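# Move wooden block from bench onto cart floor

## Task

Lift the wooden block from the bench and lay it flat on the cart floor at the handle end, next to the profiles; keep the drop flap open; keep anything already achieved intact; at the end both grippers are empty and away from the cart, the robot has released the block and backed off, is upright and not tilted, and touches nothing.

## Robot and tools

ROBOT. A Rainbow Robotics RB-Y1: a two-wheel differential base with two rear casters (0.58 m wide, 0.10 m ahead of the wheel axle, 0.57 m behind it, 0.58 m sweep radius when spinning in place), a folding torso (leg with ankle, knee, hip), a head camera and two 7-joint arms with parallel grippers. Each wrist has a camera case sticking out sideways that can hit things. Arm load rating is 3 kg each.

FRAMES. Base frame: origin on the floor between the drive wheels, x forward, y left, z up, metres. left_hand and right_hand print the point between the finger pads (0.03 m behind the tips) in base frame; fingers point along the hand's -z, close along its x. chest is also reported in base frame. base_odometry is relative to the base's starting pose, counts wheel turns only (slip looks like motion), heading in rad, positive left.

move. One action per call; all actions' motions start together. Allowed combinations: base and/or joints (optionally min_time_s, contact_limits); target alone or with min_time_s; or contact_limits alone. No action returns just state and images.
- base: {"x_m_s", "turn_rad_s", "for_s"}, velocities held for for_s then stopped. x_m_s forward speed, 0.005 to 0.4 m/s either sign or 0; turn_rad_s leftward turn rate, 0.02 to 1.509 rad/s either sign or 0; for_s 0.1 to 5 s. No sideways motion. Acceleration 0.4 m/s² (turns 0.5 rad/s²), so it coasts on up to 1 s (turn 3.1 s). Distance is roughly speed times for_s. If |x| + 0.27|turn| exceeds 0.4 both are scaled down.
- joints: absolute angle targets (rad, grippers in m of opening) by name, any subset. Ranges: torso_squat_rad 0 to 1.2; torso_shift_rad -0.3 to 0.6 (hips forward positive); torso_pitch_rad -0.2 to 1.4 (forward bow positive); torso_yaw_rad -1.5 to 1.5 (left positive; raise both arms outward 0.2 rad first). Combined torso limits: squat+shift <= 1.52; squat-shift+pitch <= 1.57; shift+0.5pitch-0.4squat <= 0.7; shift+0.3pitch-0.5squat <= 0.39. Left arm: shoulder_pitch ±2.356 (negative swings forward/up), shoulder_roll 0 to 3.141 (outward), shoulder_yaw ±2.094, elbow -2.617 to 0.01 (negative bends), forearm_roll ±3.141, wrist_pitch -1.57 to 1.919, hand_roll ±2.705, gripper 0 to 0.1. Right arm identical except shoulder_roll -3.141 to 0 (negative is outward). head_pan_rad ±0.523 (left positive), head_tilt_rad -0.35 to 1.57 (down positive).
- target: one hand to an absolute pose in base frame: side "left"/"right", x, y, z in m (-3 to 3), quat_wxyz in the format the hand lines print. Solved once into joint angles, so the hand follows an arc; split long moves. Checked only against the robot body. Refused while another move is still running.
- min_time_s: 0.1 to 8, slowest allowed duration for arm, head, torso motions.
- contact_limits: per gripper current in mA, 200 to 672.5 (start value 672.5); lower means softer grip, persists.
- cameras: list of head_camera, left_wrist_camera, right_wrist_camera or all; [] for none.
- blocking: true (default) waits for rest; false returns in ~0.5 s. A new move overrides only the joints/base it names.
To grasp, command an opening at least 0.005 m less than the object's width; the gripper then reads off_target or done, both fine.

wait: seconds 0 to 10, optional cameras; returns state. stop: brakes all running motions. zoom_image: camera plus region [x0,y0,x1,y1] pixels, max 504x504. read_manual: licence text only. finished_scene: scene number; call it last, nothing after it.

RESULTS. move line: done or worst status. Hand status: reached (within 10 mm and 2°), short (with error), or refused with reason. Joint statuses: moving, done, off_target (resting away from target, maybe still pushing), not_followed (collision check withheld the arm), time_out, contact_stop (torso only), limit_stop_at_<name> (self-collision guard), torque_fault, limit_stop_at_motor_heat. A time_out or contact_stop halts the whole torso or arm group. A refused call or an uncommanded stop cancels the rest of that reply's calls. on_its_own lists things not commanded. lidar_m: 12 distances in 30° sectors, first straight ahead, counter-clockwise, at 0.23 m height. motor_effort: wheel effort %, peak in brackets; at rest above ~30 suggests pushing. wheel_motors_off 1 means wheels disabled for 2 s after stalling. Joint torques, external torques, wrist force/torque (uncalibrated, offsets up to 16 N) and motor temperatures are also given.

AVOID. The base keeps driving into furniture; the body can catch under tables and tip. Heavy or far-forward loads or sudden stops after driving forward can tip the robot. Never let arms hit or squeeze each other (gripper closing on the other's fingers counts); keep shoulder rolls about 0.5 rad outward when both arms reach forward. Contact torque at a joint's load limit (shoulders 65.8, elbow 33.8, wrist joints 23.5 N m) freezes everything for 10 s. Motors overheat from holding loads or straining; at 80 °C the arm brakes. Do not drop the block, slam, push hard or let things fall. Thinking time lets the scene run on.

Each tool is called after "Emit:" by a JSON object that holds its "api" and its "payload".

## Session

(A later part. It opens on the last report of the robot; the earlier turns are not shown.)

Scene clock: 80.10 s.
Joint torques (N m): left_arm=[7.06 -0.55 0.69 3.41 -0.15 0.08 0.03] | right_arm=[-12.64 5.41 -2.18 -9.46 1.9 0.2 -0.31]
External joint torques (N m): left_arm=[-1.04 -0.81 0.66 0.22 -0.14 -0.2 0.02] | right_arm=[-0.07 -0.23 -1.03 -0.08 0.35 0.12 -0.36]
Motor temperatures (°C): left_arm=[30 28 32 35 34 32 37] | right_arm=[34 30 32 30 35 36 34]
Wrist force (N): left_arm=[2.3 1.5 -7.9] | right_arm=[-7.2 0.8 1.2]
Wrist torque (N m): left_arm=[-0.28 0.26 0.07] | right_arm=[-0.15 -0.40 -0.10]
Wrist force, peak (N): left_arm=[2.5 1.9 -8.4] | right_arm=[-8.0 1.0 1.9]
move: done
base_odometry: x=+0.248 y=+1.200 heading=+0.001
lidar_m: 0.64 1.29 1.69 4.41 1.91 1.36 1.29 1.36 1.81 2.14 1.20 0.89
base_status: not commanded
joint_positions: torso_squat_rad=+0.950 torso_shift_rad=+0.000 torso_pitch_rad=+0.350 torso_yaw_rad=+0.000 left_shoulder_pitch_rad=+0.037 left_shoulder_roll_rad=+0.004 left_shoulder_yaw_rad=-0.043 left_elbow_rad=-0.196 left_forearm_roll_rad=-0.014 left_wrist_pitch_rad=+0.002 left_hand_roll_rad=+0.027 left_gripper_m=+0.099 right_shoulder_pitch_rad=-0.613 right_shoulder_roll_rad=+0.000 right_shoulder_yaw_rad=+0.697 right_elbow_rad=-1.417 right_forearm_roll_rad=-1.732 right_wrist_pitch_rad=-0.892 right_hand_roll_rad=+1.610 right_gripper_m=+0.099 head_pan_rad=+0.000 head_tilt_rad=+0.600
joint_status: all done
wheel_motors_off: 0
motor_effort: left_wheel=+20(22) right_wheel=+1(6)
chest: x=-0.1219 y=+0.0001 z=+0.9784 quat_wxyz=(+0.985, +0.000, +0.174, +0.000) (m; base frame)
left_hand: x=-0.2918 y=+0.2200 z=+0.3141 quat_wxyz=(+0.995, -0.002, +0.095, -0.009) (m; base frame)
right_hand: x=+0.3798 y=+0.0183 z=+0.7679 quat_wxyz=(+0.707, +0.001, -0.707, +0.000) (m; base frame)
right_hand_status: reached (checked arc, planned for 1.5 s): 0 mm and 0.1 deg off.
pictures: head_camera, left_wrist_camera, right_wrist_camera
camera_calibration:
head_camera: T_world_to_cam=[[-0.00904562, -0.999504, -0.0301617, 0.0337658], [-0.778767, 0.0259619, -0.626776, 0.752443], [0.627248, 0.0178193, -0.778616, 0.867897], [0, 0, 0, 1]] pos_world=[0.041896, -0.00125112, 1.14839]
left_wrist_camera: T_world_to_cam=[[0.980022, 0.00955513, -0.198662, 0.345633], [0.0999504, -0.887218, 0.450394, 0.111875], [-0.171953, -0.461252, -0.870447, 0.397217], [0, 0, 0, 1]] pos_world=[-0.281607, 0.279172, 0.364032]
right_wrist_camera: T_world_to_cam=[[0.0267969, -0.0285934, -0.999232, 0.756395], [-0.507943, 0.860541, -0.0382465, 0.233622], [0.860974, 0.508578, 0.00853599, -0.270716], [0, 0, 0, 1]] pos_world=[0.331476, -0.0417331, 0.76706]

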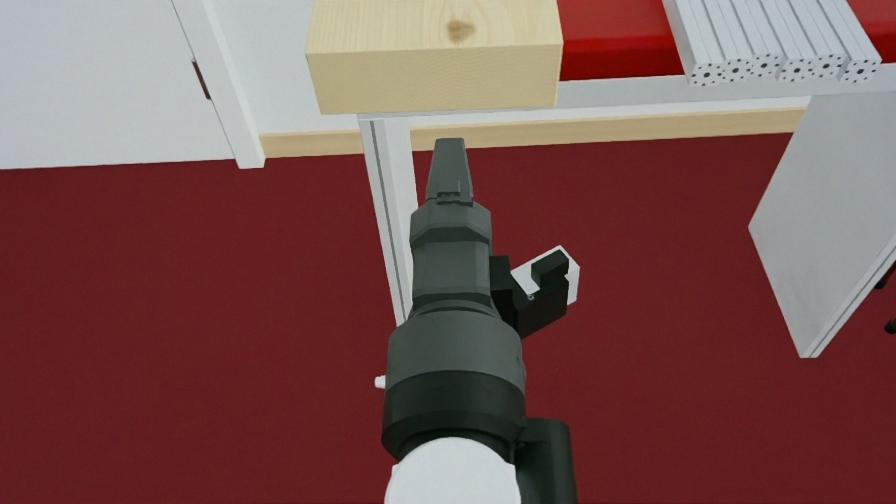

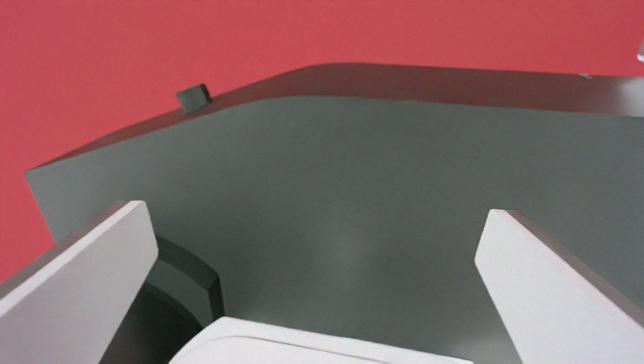

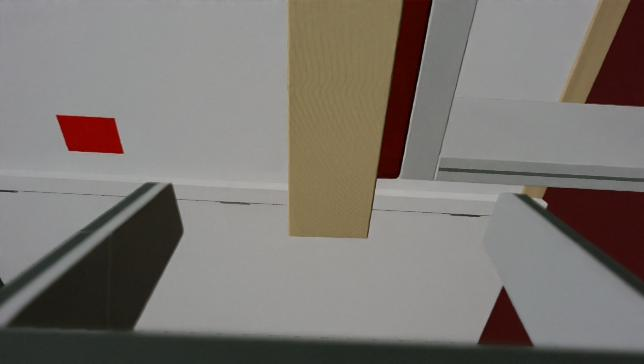

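Emit:
{"api": "move", "payload": {"base": {"x_m_s":0.12,"for_s":1.6}, "joints": {"head_tilt_rad":0.5}, "cameras": ["head_camera","right_wrist_camera"]}}

Scene clock: 85.23 s.
Joint torques (N m): left_arm=[7.64 -0.52 0.79 3.15 -0.11 0.01 -0.03] | right_arm=[-13.03 4.95 -2.34 -9.9 1.69 0.19 -0.31]
External joint torques (N m): left_arm=[-0.46 -0.78 0.76 -0.03 -0.1 -0.27 -0.04] | right_arm=[-0.46 -0.69 -1.2 -0.52 0.14 0.12 -0.36]
Motor temperatures (°C): left_arm=[30 28 32 35 34 32 37] | right_arm=[34 30 32 30 35 36 34]
Wrist force (N): left_arm=[2.0 1.1 -7.9] | right_arm=[-7.0 0.9 1.6]
Wrist torque (N m): left_arm=[-0.27 0.25 0.07] | right_arm=[-0.18 -0.38 -0.09]
Wrist force, peak (N): left_arm=[2.0 1.4 -8.6] | right_arm=[-7.8 0.7 1.5]
move: done
base_odometry: x=+0.440 y=+1.200 heading=+0.001
lidar_m: 0.46 0.46 1.47 3.75 2.20 1.56 1.48 1.56 2.07 1.30 0.76 0.85
base_status: done (sent for 1.6 of 1.6 s)
joint_positions: torso_squat_rad=+0.950 torso_shift_rad=+0.000 torso_pitch_rad=+0.350 torso_yaw_rad=+0.000 left_shoulder_pitch_rad=+0.037 left_shoulder_roll_rad=+0.004 left_shoulder_yaw_rad=-0.043 left_elbow_rad=-0.196 left_forearm_roll_rad=-0.014 left_wrist_pitch_rad=+0.002 left_hand_roll_rad=+0.027 left_gripper_m=+0.099 right_shoulder_pitch_rad=-0.613 right_shoulder_roll_rad=+0.000 right_shoulder_yaw_rad=+0.697 right_elbow_rad=-1.416 right_forearm_roll_rad=-1.732 right_wrist_pitch_rad=-0.892 right_hand_roll_rad=+1.610 right_gripper_m=+0.099 head_pan_rad=+0.000 head_tilt_rad=+0.500
joint_status: all done
wheel_motors_off: 0
motor_effort: left_wheel=-9(48) right_wheel=+8(37)
chest: x=-0.1219 y=+0.0001 z=+0.9783 quat_wxyz=(+0.985, +0.000, +0.174, +0.000) (m; base frame)
left_hand: x=-0.2917 y=+0.2200 z=+0.3141 quat_wxyz=(+0.995, -0.002, +0.095, -0.009) (m; base frame)
right_hand: x=+0.3799 y=+0.0183 z=+0.7678 quat_wxyz=(+0.707, +0.001, -0.707, +0.000) (m; base frame)
pictures: head_camera, right_wrist_camera
camera_calibration:
head_camera: T_world_to_cam=[[-0.00599324, -0.999504, -0.0309099, 0.0347311], [-0.712406, 0.0259592, -0.701288, 0.841005], [0.701742, 0.0178174, -0.712208, 0.793223], [0, 0, 0, 1]] pos_world=[0.0427065, -0.00125112, 1.1558]
right_wrist_camera: T_world_to_cam=[[0.0265335, -0.0287431, -0.999235, 0.756377], [-0.50791, 0.860561, -0.0382411, 0.233604], [0.861001, 0.508536, 0.00823476, -0.270493], [0, 0, 0, 1]] pos_world=[0.331476, -0.0417338, 0.766959]

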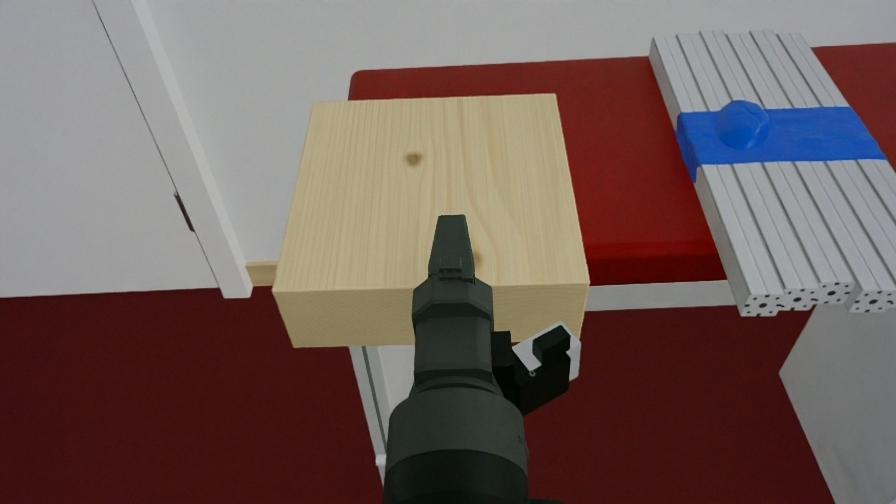

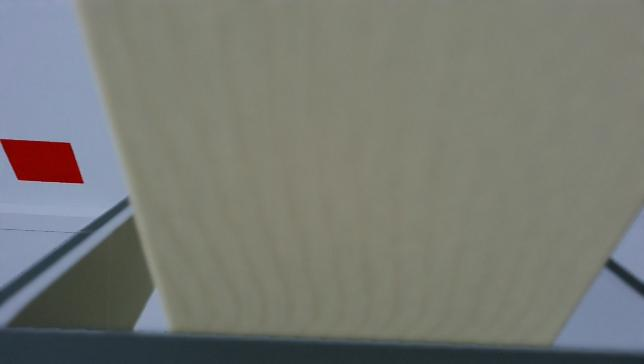

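Emit:
{"api": "move", "payload": {"target": {"side":"right","x":0.38,"y":0.018,"z":0.765,"quat_wxyz":[0.7071,0,-0.7071,0]}, "cameras": []}}

Emit:
{"api": "move", "payload": {"joints": {"right_gripper_m":0.03}, "cameras": ["head_camera","right_wrist_camera"]}}

Emit:
{"api": "move", "payload": {"target": {"side":"right","x":0.378,"y":0.018,"z":0.80,"quat_wxyz":[0.7071,0,-0.7071,0]}, "min_time_s": 2, "cameras": ["head_camera","right_wrist_camera"]}}

Scene clock: 88.57 s.
Joint torques (N m): left_arm=[7.63 -0.59 0.75 3.19 -0.15 0.15 -0.07] | right_arm=[-13.37 5.78 -1.55 -10.11 1.56 0.13 0.05]
External joint torques (N m): left_arm=[-0.47 -0.86 0.73 0.01 -0.15 -0.13 -0.08] | right_arm=[-0.79 0.16 -0.39 -0.75 0 0.08 0]
Motor temperatures (°C): left_arm=[30 28 32 35 34 32 37] | right_arm=[34 30 32 30 35 36 34]
Wrist force (N): left_arm=[2.6 1.3 -7.5] | right_arm=[-7.7 0.8 1.3]
Wrist torque (N m): left_arm=[-0.27 0.29 0.07] | right_arm=[-0.16 -0.50 -0.09]
Wrist force, peak (N): left_arm=[2.5 1.4 -8.3] | right_arm=[-8.3 0.6 1.2]
move: done
base_odometry: x=+0.440 y=+1.200 heading=+0.001
lidar_m: 0.46 0.46 1.44 3.75 2.20 1.58 1.48 1.56 2.07 1.30 0.76 0.86
base_status: not commanded
joint_positions: torso_squat_rad=+0.950 torso_shift_rad=+0.000 torso_pitch_rad=+0.350 torso_yaw_rad=+0.000 left_shoulder_pitch_rad=+0.037 left_shoulder_roll_rad=+0.004 left_shoulder_yaw_rad=-0.043 left_elbow_rad=-0.196 left_forearm_roll_rad=-0.014 left_wrist_pitch_rad=+0.002 left_hand_roll_rad=+0.027 left_gripper_m=+0.099 right_shoulder_pitch_rad=-0.615 right_shoulder_roll_rad=+0.000 right_shoulder_yaw_rad=+0.699 right_elbow_rad=-1.404 right_forearm_roll_rad=-1.726 right_wrist_pitch_rad=-0.895 right_hand_roll_rad=+1.597 right_gripper_m=+0.099 head_pan_rad=+0.000 head_tilt_rad=+0.500
joint_status: all done
wheel_motors_off: 0
motor_effort: left_wheel=-10(10) right_wheel=+10(10)
chest: x=-0.1219 y=+0.0001 z=+0.9783 quat_wxyz=(+0.985, +0.000, +0.174, +0.000) (m; base frame)
left_hand: x=-0.2917 y=+0.2200 z=+0.3141 quat_wxyz=(+0.995, -0.002, +0.095, -0.009) (m; base frame)
right_hand: x=+0.3799 y=+0.0180 z=+0.7650 quat_wxyz=(+0.707, +0.000, -0.707, +0.000) (m; base frame)
right_hand_status: reached (checked arc, planned for 0.1 s): 0 mm and 0.0 deg off.
pictures: none
No camera images: "cameras" was empty.

Scene clock: 89.87 s.
Joint torques (N m): left_arm=[7.47 -0.87 0.56 3.16 -0.02 -0.01 0.02] | right_arm=[-13.52 5.79 -1.22 -10.21 1.62 0 -0.02]
External joint torques (N m): left_arm=[-0.64 -1.13 0.53 -0.03 -0.01 -0.28 0.01] | right_arm=[-0.93 0.17 -0.07 -0.85 0.06 -0.05 -0.07]
Motor temperatures (°C): left_arm=[30 28 32 35 34 32 37] | right_arm=[34 30 32 30 35 36 34]
Wrist force (N): left_arm=[1.7 0.6 -7.2] | right_arm=[-7.8 1.1 0.7]
Wrist torque (N m): left_arm=[-0.21 0.19 0.06] | right_arm=[-0.19 -0.82 -0.30]
Wrist force, peak (N): left_arm=[1.9 1.3 -8.4] | right_arm=[-9.1 0.3 1.4]
move: off_target
base_odometry: x=+0.440 y=+1.200 heading=+0.001
lidar_m: 0.45 0.47 1.46 3.74 2.19 1.55 1.48 1.55 2.07 1.31 0.77 0.85
base_status: not commanded
joint_positions: torso_squat_rad=+0.950 torso_shift_rad=+0.000 torso_pitch_rad=+0.350 torso_yaw_rad=+0.000 left_shoulder_pitch_rad=+0.037 left_shoulder_roll_rad=+0.004 left_shoulder_yaw_rad=-0.043 left_elbow_rad=-0.196 left_forearm_roll_rad=-0.014 left_wrist_pitch_rad=+0.002 left_hand_roll_rad=+0.027 left_gripper_m=+0.099 right_shoulder_pitch_rad=-0.615 right_shoulder_roll_rad=+0.000 right_shoulder_yaw_rad=+0.699 right_elbow_rad=-1.404 right_forearm_roll_rad=-1.726 right_wrist_pitch_rad=-0.895 right_hand_roll_rad=+1.597 right_gripper_m=+0.075 head_pan_rad=+0.000 head_tilt_rad=+0.500
joint_status: right_gripper_m off_target (ended at +0.075, target +0.030)
wheel_motors_off: 0
motor_effort: left_wheel=-8(10) right_wheel=+9(10)
chest: x=-0.1219 y=+0.0001 z=+0.9783 quat_wxyz=(+0.985, +0.000, +0.174, +0.000) (m; base frame)
left_hand: x=-0.2917 y=+0.2200 z=+0.3141 quat_wxyz=(+0.995, -0.002, +0.095, -0.009) (m; base frame)
right_hand: x=+0.3799 y=+0.0180 z=+0.7650 quat_wxyz=(+0.707, +0.000, -0.707, +0.000) (m; base frame)
pictures: head_camera, right_wrist_camera
camera_calibration:
head_camera: T_world_to_cam=[[-0.00599324, -0.999504, -0.0309099, 0.0347311], [-0.712406, 0.0259592, -0.701288, 0.841005], [0.701742, 0.0178174, -0.712208, 0.793223], [0, 0, 0, 1]] pos_world=[0.0427065, -0.00125112, 1.1558]
right_wrist_camera: T_world_to_cam=[[0.0258376, -0.0290425, -0.999244, 0.753796], [-0.506741, 0.861255, -0.0381348, 0.233233], [0.861711, 0.507343, 0.00753575, -0.270113], [0, 0, 0, 1]] pos_world=[0.331472, -0.0419405, 0.764156]

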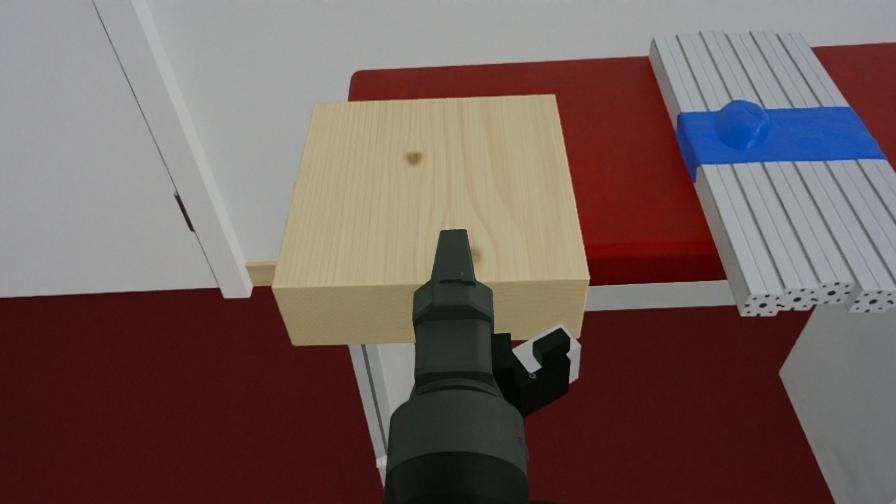

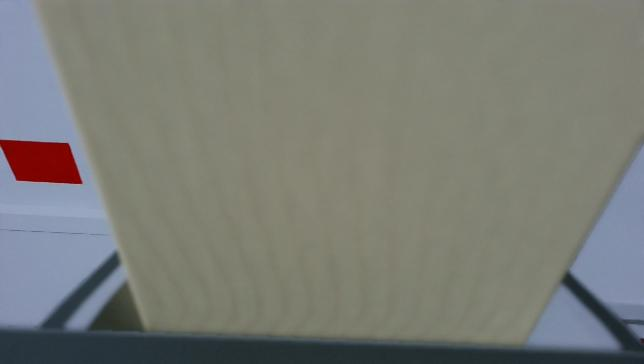

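Scene clock: 92.20 s.
Joint torques (N m): left_arm=[7.81 -0.56 0.94 3.22 -0.07 0.11 0.06] | right_arm=[-23.95 8.27 -3.29 -22.32 6.45 1.41 -0.21]
External joint torques (N m): left_arm=[-0.31 -0.83 0.91 0.03 -0.06 -0.16 0.05] | right_arm=[-11.54 2.52 -2.21 -12.83 4.93 1.04 -0.26]
Motor temperatures (°C): left_arm=[30 28 32 35 34 32 37] | right_arm=[34 30 32 31 36 36 34]
Wrist force (N): left_arm=[1.3 1.7 -8.0] | right_arm=[-28.8 1.6 0.5]
Wrist torque (N m): left_arm=[-0.32 0.13 0.05] | right_arm=[-0.06 1.75 0.40]
Wrist force, peak (N): left_arm=[2.7 1.7 -8.3] | right_arm=[-29.8 0.6 0.1]
move: done
base_odometry: x=+0.440 y=+1.200 heading=+0.001
lidar_m: 0.46 0.46 1.46 3.74 2.20 1.56 1.49 1.55 2.10 1.28 0.77 0.84
base_status: not commanded
joint_positions: torso_squat_rad=+0.950 torso_shift_rad=+0.000 torso_pitch_rad=+0.351 torso_yaw_rad=+0.000 left_shoulder_pitch_rad=+0.037 left_shoulder_roll_rad=+0.004 left_shoulder_yaw_rad=-0.043 left_elbow_rad=-0.196 left_forearm_roll_rad=-0.014 left_wrist_pitch_rad=+0.002 left_hand_roll_rad=+0.027 left_gripper_m=+0.099 right_shoulder_pitch_rad=-0.601 right_shoulder_roll_rad=+0.000 right_shoulder_yaw_rad=+0.685 right_elbow_rad=-1.547 right_forearm_roll_rad=-1.825 right_wrist_pitch_rad=-0.904 right_hand_roll_rad=+1.770 right_gripper_m=+0.074 head_pan_rad=+0.000 head_tilt_rad=+0.500
joint_status: all done
wheel_motors_off: 0
motor_effort: left_wheel=-9(10) right_wheel=+8(11)
chest: x=-0.1216 y=+0.0001 z=+0.9783 quat_wxyz=(+0.985, +0.000, +0.174, +0.000) (m; base frame)
left_hand: x=-0.2919 y=+0.2200 z=+0.3142 quat_wxyz=(+0.995, -0.002, +0.096, -0.009) (m; base frame)
right_hand: x=+0.3777 y=+0.0175 z=+0.7968 quat_wxyz=(+0.709, -0.001, -0.706, +0.000) (m; base frame)
right_hand_status: reached (checked arc, planned for 2.0 s): 3 mm and 0.3 deg off.
pictures: head_camera, right_wrist_camera
camera_calibration:
head_camera: T_world_to_cam=[[-0.00601309, -0.999504, -0.0309089, 0.0347301], [-0.712853, 0.0259613, -0.700833, 0.840715], [0.701288, 0.0178193, -0.712656, 0.79341], [0, 0, 0, 1]] pos_world=[0.0431063, -0.00125112, 1.1557]
right_wrist_camera: T_world_to_cam=[[0.0217674, -0.0310456, -0.999281, 0.787286], [-0.506203, 0.861586, -0.0377943, 0.233293], [0.86214, 0.506662, 0.00303917, -0.264692], [0, 0, 0, 1]] pos_world=[0.329158, -0.0424504, 0.796341]

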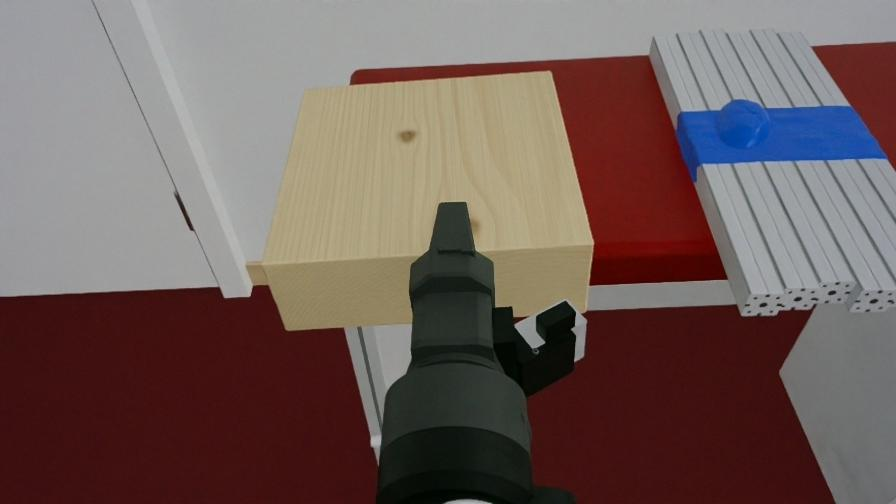

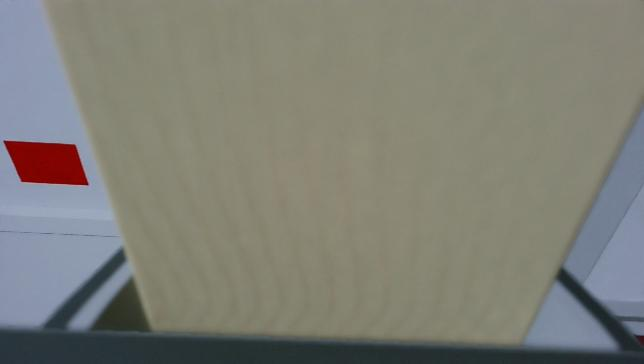

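Emit:
{"api": "move", "payload": {"target": {"side":"right","x":0.36,"y":0.018,"z":0.85,"quat_wxyz":[0.7071,0,-0.7071,0]}, "min_time_s": 2, "cameras": ["head_camera"]}}

Emit:
{"api": "move", "payload": {"base": {"x_m_s":-0.15,"for_s":3.0}, "cameras": ["head_camera"]}}

Scene clock: 110.03 s.
Joint torques (N m): left_arm=[7.73 -0.62 0.78 3.2 -0.15 0.09 -0.01] | right_arm=[-23.06 8.74 -0.51 -21.87 6.51 3.57 -0.18]
External joint torques (N m): left_arm=[-0.39 -0.88 0.75 0.01 -0.14 -0.19 -0.02] | right_arm=[-11.32 2.67 0.51 -12.52 5.05 2.76 -0.23]
Motor temperatures (°C): left_arm=[31 28 32 35 34 32 37] | right_arm=[35 30 32 33 37 36 34]
Wrist force (N): left_arm=[2.5 1.2 -7.4] | right_arm=[-28.5 1.2 0.8]
Wrist torque (N m): left_arm=[-0.26 0.33 0.07] | right_arm=[-0.08 1.79 0.41]
Wrist force, peak (N): left_arm=[2.0 1.6 -8.6] | right_arm=[-29.4 1.8 0.6]
move: done
base_odometry: x=+0.440 y=+1.200 heading=+0.001
lidar_m: 0.45 0.47 1.45 3.73 2.19 1.57 1.49 1.56 2.08 1.31 0.77 0.86
base_status: not commanded
joint_positions: torso_squat_rad=+0.950 torso_shift_rad=+0.000 torso_pitch_rad=+0.351 torso_yaw_rad=+0.000 left_shoulder_pitch_rad=+0.037 left_shoulder_roll_rad=+0.004 left_shoulder_yaw_rad=-0.043 left_elbow_rad=-0.196 left_forearm_roll_rad=-0.014 left_wrist_pitch_rad=+0.002 left_hand_roll_rad=+0.027 left_gripper_m=+0.099 right_shoulder_pitch_rad=-0.579 right_shoulder_roll_rad=+0.000 right_shoulder_yaw_rad=+0.706 right_elbow_rad=-1.767 right_forearm_roll_rad=-1.947 right_wrist_pitch_rad=-0.980 right_hand_roll_rad=+2.004 right_gripper_m=+0.074 head_pan_rad=+0.000 head_tilt_rad=+0.500
joint_status: all done
wheel_motors_off: 0
motor_effort: left_wheel=-10(10) right_wheel=+8(11)
chest: x=-0.1216 y=+0.0001 z=+0.9783 quat_wxyz=(+0.985, +0.000, +0.174, +0.000) (m; base frame)
left_hand: x=-0.2919 y=+0.2200 z=+0.3142 quat_wxyz=(+0.995, -0.002, +0.096, -0.009) (m; base frame)
right_hand: x=+0.3600 y=+0.0176 z=+0.8471 quat_wxyz=(+0.708, -0.001, -0.706, +0.000) (m; base frame)
right_hand_status: reached (checked arc, planned for 2.0 s): 3 mm and 0.2 deg off.
pictures: head_camera
camera_calibration:
head_camera: T_world_to_cam=[[-0.00601309, -0.999504, -0.0309089, 0.0347301], [-0.712853, 0.0259613, -0.700833, 0.840715], [0.701288, 0.0178193, -0.712656, 0.79341], [0, 0, 0, 1]] pos_world=[0.0431063, -0.00125112, 1.1557]

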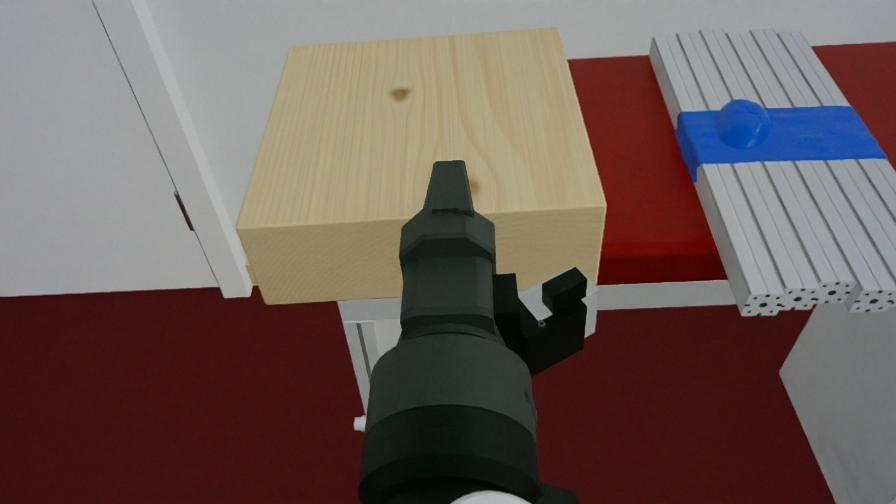

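Scene clock: 113.80 s.
Joint torques (N m): left_arm=[6.79 -0.64 0.49 3.21 -0.07 0.06 0] | right_arm=[-24.16 8.72 -1.4 -21.23 6.58 3.78 -0.26]
External joint torques (N m): left_arm=[-1.33 -0.91 0.46 0.01 -0.07 -0.21 -0.01] | right_arm=[-12.43 2.65 -0.38 -11.88 5.13 2.97 -0.32]
Motor temperatures (°C): left_arm=[31 28 32 35 34 32 37] | right_arm=[35 30 32 33 37 36 34]
Wrist force (N): left_arm=[1.8 1.1 -7.0] | right_arm=[-28.9 1.7 0.5]
Wrist torque (N m): left_arm=[-0.23 0.19 0.05] | right_arm=[-0.16 1.76 0.41]
Wrist force, peak (N): left_arm=[2.5 0.8 -8.4] | right_arm=[-30.0 1.1 0.2]
move: done
base_odometry: x=-0.010 y=+1.200 heading=+0.000
lidar_m: 0.90 1.55 2.05 4.40 1.54 1.10 1.05 1.09 1.44 3.65 1.32 1.11
base_status: done (sent for 3 of 3 s)
joint_positions: torso_squat_rad=+0.950 torso_shift_rad=+0.000 torso_pitch_rad=+0.351 torso_yaw_rad=+0.000 left_shoulder_pitch_rad=+0.037 left_shoulder_roll_rad=+0.004 left_shoulder_yaw_rad=-0.043 left_elbow_rad=-0.196 left_forearm_roll_rad=-0.014 left_wrist_pitch_rad=+0.002 left_hand_roll_rad=+0.027 left_gripper_m=+0.099 right_shoulder_pitch_rad=-0.579 right_shoulder_roll_rad=+0.000 right_shoulder_yaw_rad=+0.706 right_elbow_rad=-1.767 right_forearm_roll_rad=-1.947 right_wrist_pitch_rad=-0.980 right_hand_roll_rad=+2.004 right_gripper_m=+0.074 head_pan_rad=+0.000 head_tilt_rad=+0.500
joint_status: not commanded
wheel_motors_off: 0
motor_effort: left_wheel=-11(29) right_wheel=+10(37)
chest: x=-0.1216 y=+0.0001 z=+0.9783 quat_wxyz=(+0.985, +0.000, +0.175, +0.000) (m; base frame)
left_hand: x=-0.2921 y=+0.2200 z=+0.3142 quat_wxyz=(+0.995, -0.002, +0.096, -0.009) (m; base frame)
right_hand: x=+0.3599 y=+0.0176 z=+0.8469 quat_wxyz=(+0.708, -0.001, -0.706, +0.000) (m; base frame)
pictures: head_camera
camera_calibration:
head_camera: T_world_to_cam=[[-0.00601477, -0.999504, -0.0309112, 0.0347329], [-0.712904, 0.0259628, -0.700781, 0.840657], [0.701236, 0.0178217, -0.712707, 0.793471], [0, 0, 0, 1]] pos_world=[0.0431063, -0.00125112, 1.1557]

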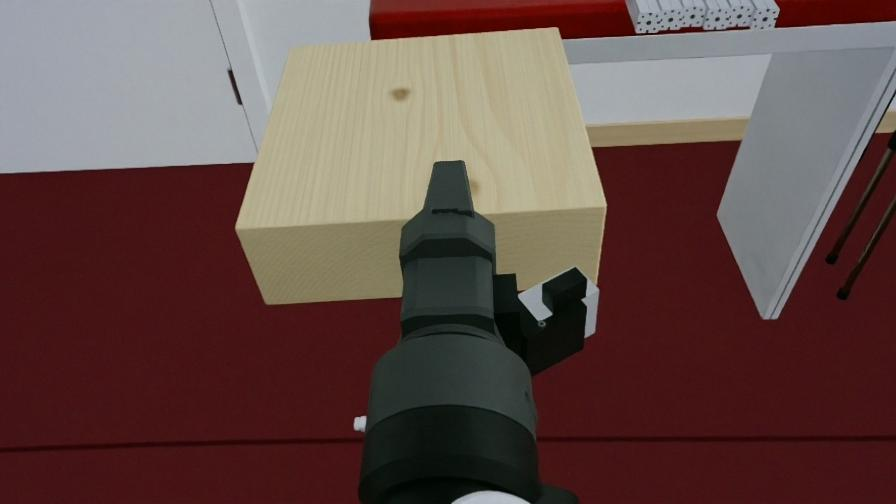

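Emit:
{"api": "move", "payload": {"base": {"turn_rad_s":-0.5,"for_s":3.142}, "cameras": []}}

Emit:
{"api": "move", "payload": {"base": {"x_m_s":0.3,"for_s":4.65}, "cameras": []}}

Emit:
{"api": "move", "payload": {"base": {"turn_rad_s":0.5,"for_s":3.13}, "joints": {"head_tilt_rad":0.35}, "cameras": ["head_camera"]}}

Scene clock: 121.13 s.
Joint torques (N m): left_arm=[6.9 -0.54 0.8 3.15 -0.08 0.08 0.03] | right_arm=[-23.87 9.27 -1.49 -21.18 6.71 3.82 -0.24]
External joint torques (N m): left_arm=[-1.23 -0.8 0.77 -0.05 -0.08 -0.19 0.02] | right_arm=[-12.14 3.2 -0.47 -11.83 5.25 3.02 -0.29]
Motor temperatures (°C): left_arm=[31 28 32 35 34 32 37] | right_arm=[35 30 32 33 37 37 34]
Wrist force (N): left_arm=[2.3 1.4 -8.0] | right_arm=[-28.8 1.7 0.7]
Wrist torque (N m): left_arm=[-0.32 0.28 0.09] | right_arm=[-0.06 1.73 0.37]
Wrist force, peak (N): left_arm=[2.9 1.3 -8.5] | right_arm=[-29.2 2.9 1.6]
move: done
base_odometry: x=-0.010 y=+1.200 heading=-1.566
lidar_m: 3.61 1.33 1.11 0.90 1.56 2.05 4.39 1.57 1.10 1.05 1.07 1.42
base_status: done (sent for 3.13 of 3.13 s)
joint_positions: torso_squat_rad=+0.950 torso_shift_rad=+0.000 torso_pitch_rad=+0.351 torso_yaw_rad=+0.000 left_shoulder_pitch_rad=+0.037 left_shoulder_roll_rad=+0.004 left_shoulder_yaw_rad=-0.043 left_elbow_rad=-0.196 left_forearm_roll_rad=-0.014 left_wrist_pitch_rad=+0.002 left_hand_roll_rad=+0.027 left_gripper_m=+0.099 right_shoulder_pitch_rad=-0.579 right_shoulder_roll_rad=+0.000 right_shoulder_yaw_rad=+0.706 right_elbow_rad=-1.767 right_forearm_roll_rad=-1.947 right_wrist_pitch_rad=-0.980 right_hand_roll_rad=+2.004 right_gripper_m=+0.074 head_pan_rad=+0.000 head_tilt_rad=+0.500
joint_status: not commanded
wheel_motors_off: 0
motor_effort: left_wheel=+17(48) right_wheel=+1(47)
chest: x=-0.1215 y=+0.0001 z=+0.9783 quat_wxyz=(+0.985, +0.000, +0.175, +0.000) (m; base frame)
left_hand: x=-0.2921 y=+0.2200 z=+0.3142 quat_wxyz=(+0.995, -0.002, +0.096, -0.009) (m; base frame)
right_hand: x=+0.3599 y=+0.0176 z=+0.8469 quat_wxyz=(+0.708, -0.001, -0.706, +0.000) (m; base frame)
pictures: none
No camera images: "cameras" was empty.

Scene clock: 126.87 s.
Joint torques (N m): left_arm=[7.96 -0.76 0.77 3.24 -0.06 0.01 -0.1] | right_arm=[-24.38 9.41 -1.48 -21.45 6.72 3.72 -0.2]
External joint torques (N m): left_arm=[-0.17 -1.02 0.74 0.04 -0.05 -0.26 -0.11] | right_arm=[-12.65 3.34 -0.46 -12.1 5.26 2.92 -0.25]
Motor temperatures (°C): left_arm=[31 28 32 35 34 32 37] | right_arm=[35 30 32 34 37 37 34]
Wrist force (N): left_arm=[2.7 2.0 -7.8] | right_arm=[-29.1 2.0 0.2]
Wrist torque (N m): left_arm=[-0.36 0.31 0.07] | right_arm=[-0.10 1.79 0.40]
Wrist force, peak (N): left_arm=[2.4 2.4 -8.6] | right_arm=[-30.2 1.5 0.8]
move: done
base_odometry: x=-0.004 y=-0.200 heading=-1.566
lidar_m: 3.39 1.17 0.82 0.77 0.81 1.76 4.58 1.48 1.05 1.00 1.01 1.35
base_status: done (sent for 4.67 of 4.67 s)
joint_positions: torso_squat_rad=+0.950 torso_shift_rad=+0.000 torso_pitch_rad=+0.351 torso_yaw_rad=+0.000 left_shoulder_pitch_rad=+0.037 left_shoulder_roll_rad=+0.004 left_shoulder_yaw_rad=-0.043 left_elbow_rad=-0.196 left_forearm_roll_rad=-0.014 left_wrist_pitch_rad=+0.002 left_hand_roll_rad=+0.027 left_gripper_m=+0.099 right_shoulder_pitch_rad=-0.579 right_shoulder_roll_rad=-0.001 right_shoulder_yaw_rad=+0.706 right_elbow_rad=-1.767 right_forearm_roll_rad=-1.947 right_wrist_pitch_rad=-0.980 right_hand_roll_rad=+2.004 right_gripper_m=+0.074 head_pan_rad=+0.000 head_tilt_rad=+0.500
joint_status: not commanded
wheel_motors_off: 0
motor_effort: left_wheel=-1(49) right_wheel=-2(37)
chest: x=-0.1214 y=+0.0001 z=+0.9783 quat_wxyz=(+0.985, +0.000, +0.175, +0.000) (m; base frame)
left_hand: x=-0.2919 y=+0.2200 z=+0.3142 quat_wxyz=(+0.995, -0.002, +0.096, -0.009) (m; base frame)
right_hand: x=+0.3600 y=+0.0176 z=+0.8468 quat_wxyz=(+0.708, -0.001, -0.706, +0.000) (m; base frame)
pictures: none
No camera images: "cameras" was empty.

Scene clock: 131.33 s.
Joint torques (N m): left_arm=[7.66 -0.37 0.72 3.06 -0.03 0.01 0] | right_arm=[-24.32 9.29 -1.4 -21.36 6.81 3.65 -0.19]
External joint torques (N m): left_arm=[-0.47 -0.63 0.69 -0.14 -0.03 -0.26 -0.01] | right_arm=[-12.59 3.22 -0.38 -12.01 5.35 2.85 -0.24]
Motor temperatures (°C): left_arm=[31 28 32 35 34 32 37] | right_arm=[35 30 32 34 37 37 34]
Wrist force (N): left_arm=[1.9 1.4 -7.1] | right_arm=[-28.7 1.4 0.9]
Wrist torque (N m): left_arm=[-0.33 0.22 0.09] | right_arm=[-0.02 1.74 0.40]
Wrist force, peak (N): left_arm=[3.2 1.1 -8.1] | right_arm=[-29.5 1.7 0.6]
move: done
base_odometry: x=-0.004 y=-0.200 heading=+0.000
lidar_m: 0.78 0.81 1.77 4.40 1.45 1.02 0.98 1.03 1.38 3.43 1.15 0.82
base_status: done (sent for 3.13 of 3.13 s)
joint_positions: torso_squat_rad=+0.950 torso_shift_rad=+0.000 torso_pitch_rad=+0.351 torso_yaw_rad=+0.000 left_shoulder_pitch_rad=+0.037 left_shoulder_roll_rad=+0.004 left_shoulder_yaw_rad=-0.043 left_elbow_rad=-0.196 left_forearm_roll_rad=-0.014 left_wrist_pitch_rad=+0.002 left_hand_roll_rad=+0.027 left_gripper_m=+0.099 right_shoulder_pitch_rad=-0.579 right_shoulder_roll_rad=-0.001 right_shoulder_yaw_rad=+0.706 right_elbow_rad=-1.767 right_forearm_roll_rad=-1.947 right_wrist_pitch_rad=-0.980 right_hand_roll_rad=+2.004 right_gripper_m=+0.074 head_pan_rad=+0.000 head_tilt_rad=+0.350
joint_status: all done
wheel_motors_off: 0
motor_effort: left_wheel=+0(43) right_wheel=+17(34)
chest: x=-0.1214 y=+0.0001 z=+0.9783 quat_wxyz=(+0.985, +0.000, +0.175, +0.000) (m; base frame)
left_hand: x=-0.2920 y=+0.2200 z=+0.3142 quat_wxyz=(+0.995, -0.002, +0.096, -0.009) (m; base frame)
right_hand: x=+0.3600 y=+0.0176 z=+0.8468 quat_wxyz=(+0.708, -0.001, -0.706, +0.000) (m; base frame)
pictures: head_camera
camera_calibration:
head_camera: T_world_to_cam=[[-0.00133649, -0.999504, -0.03146, 0.0355182], [-0.60036, 0.0259615, -0.799308, 0.958517], [0.799729, 0.017819, -0.600097, 0.665987], [0, 0, 0, 1]] pos_world=[0.0428943, -0.00125112, 1.16693]

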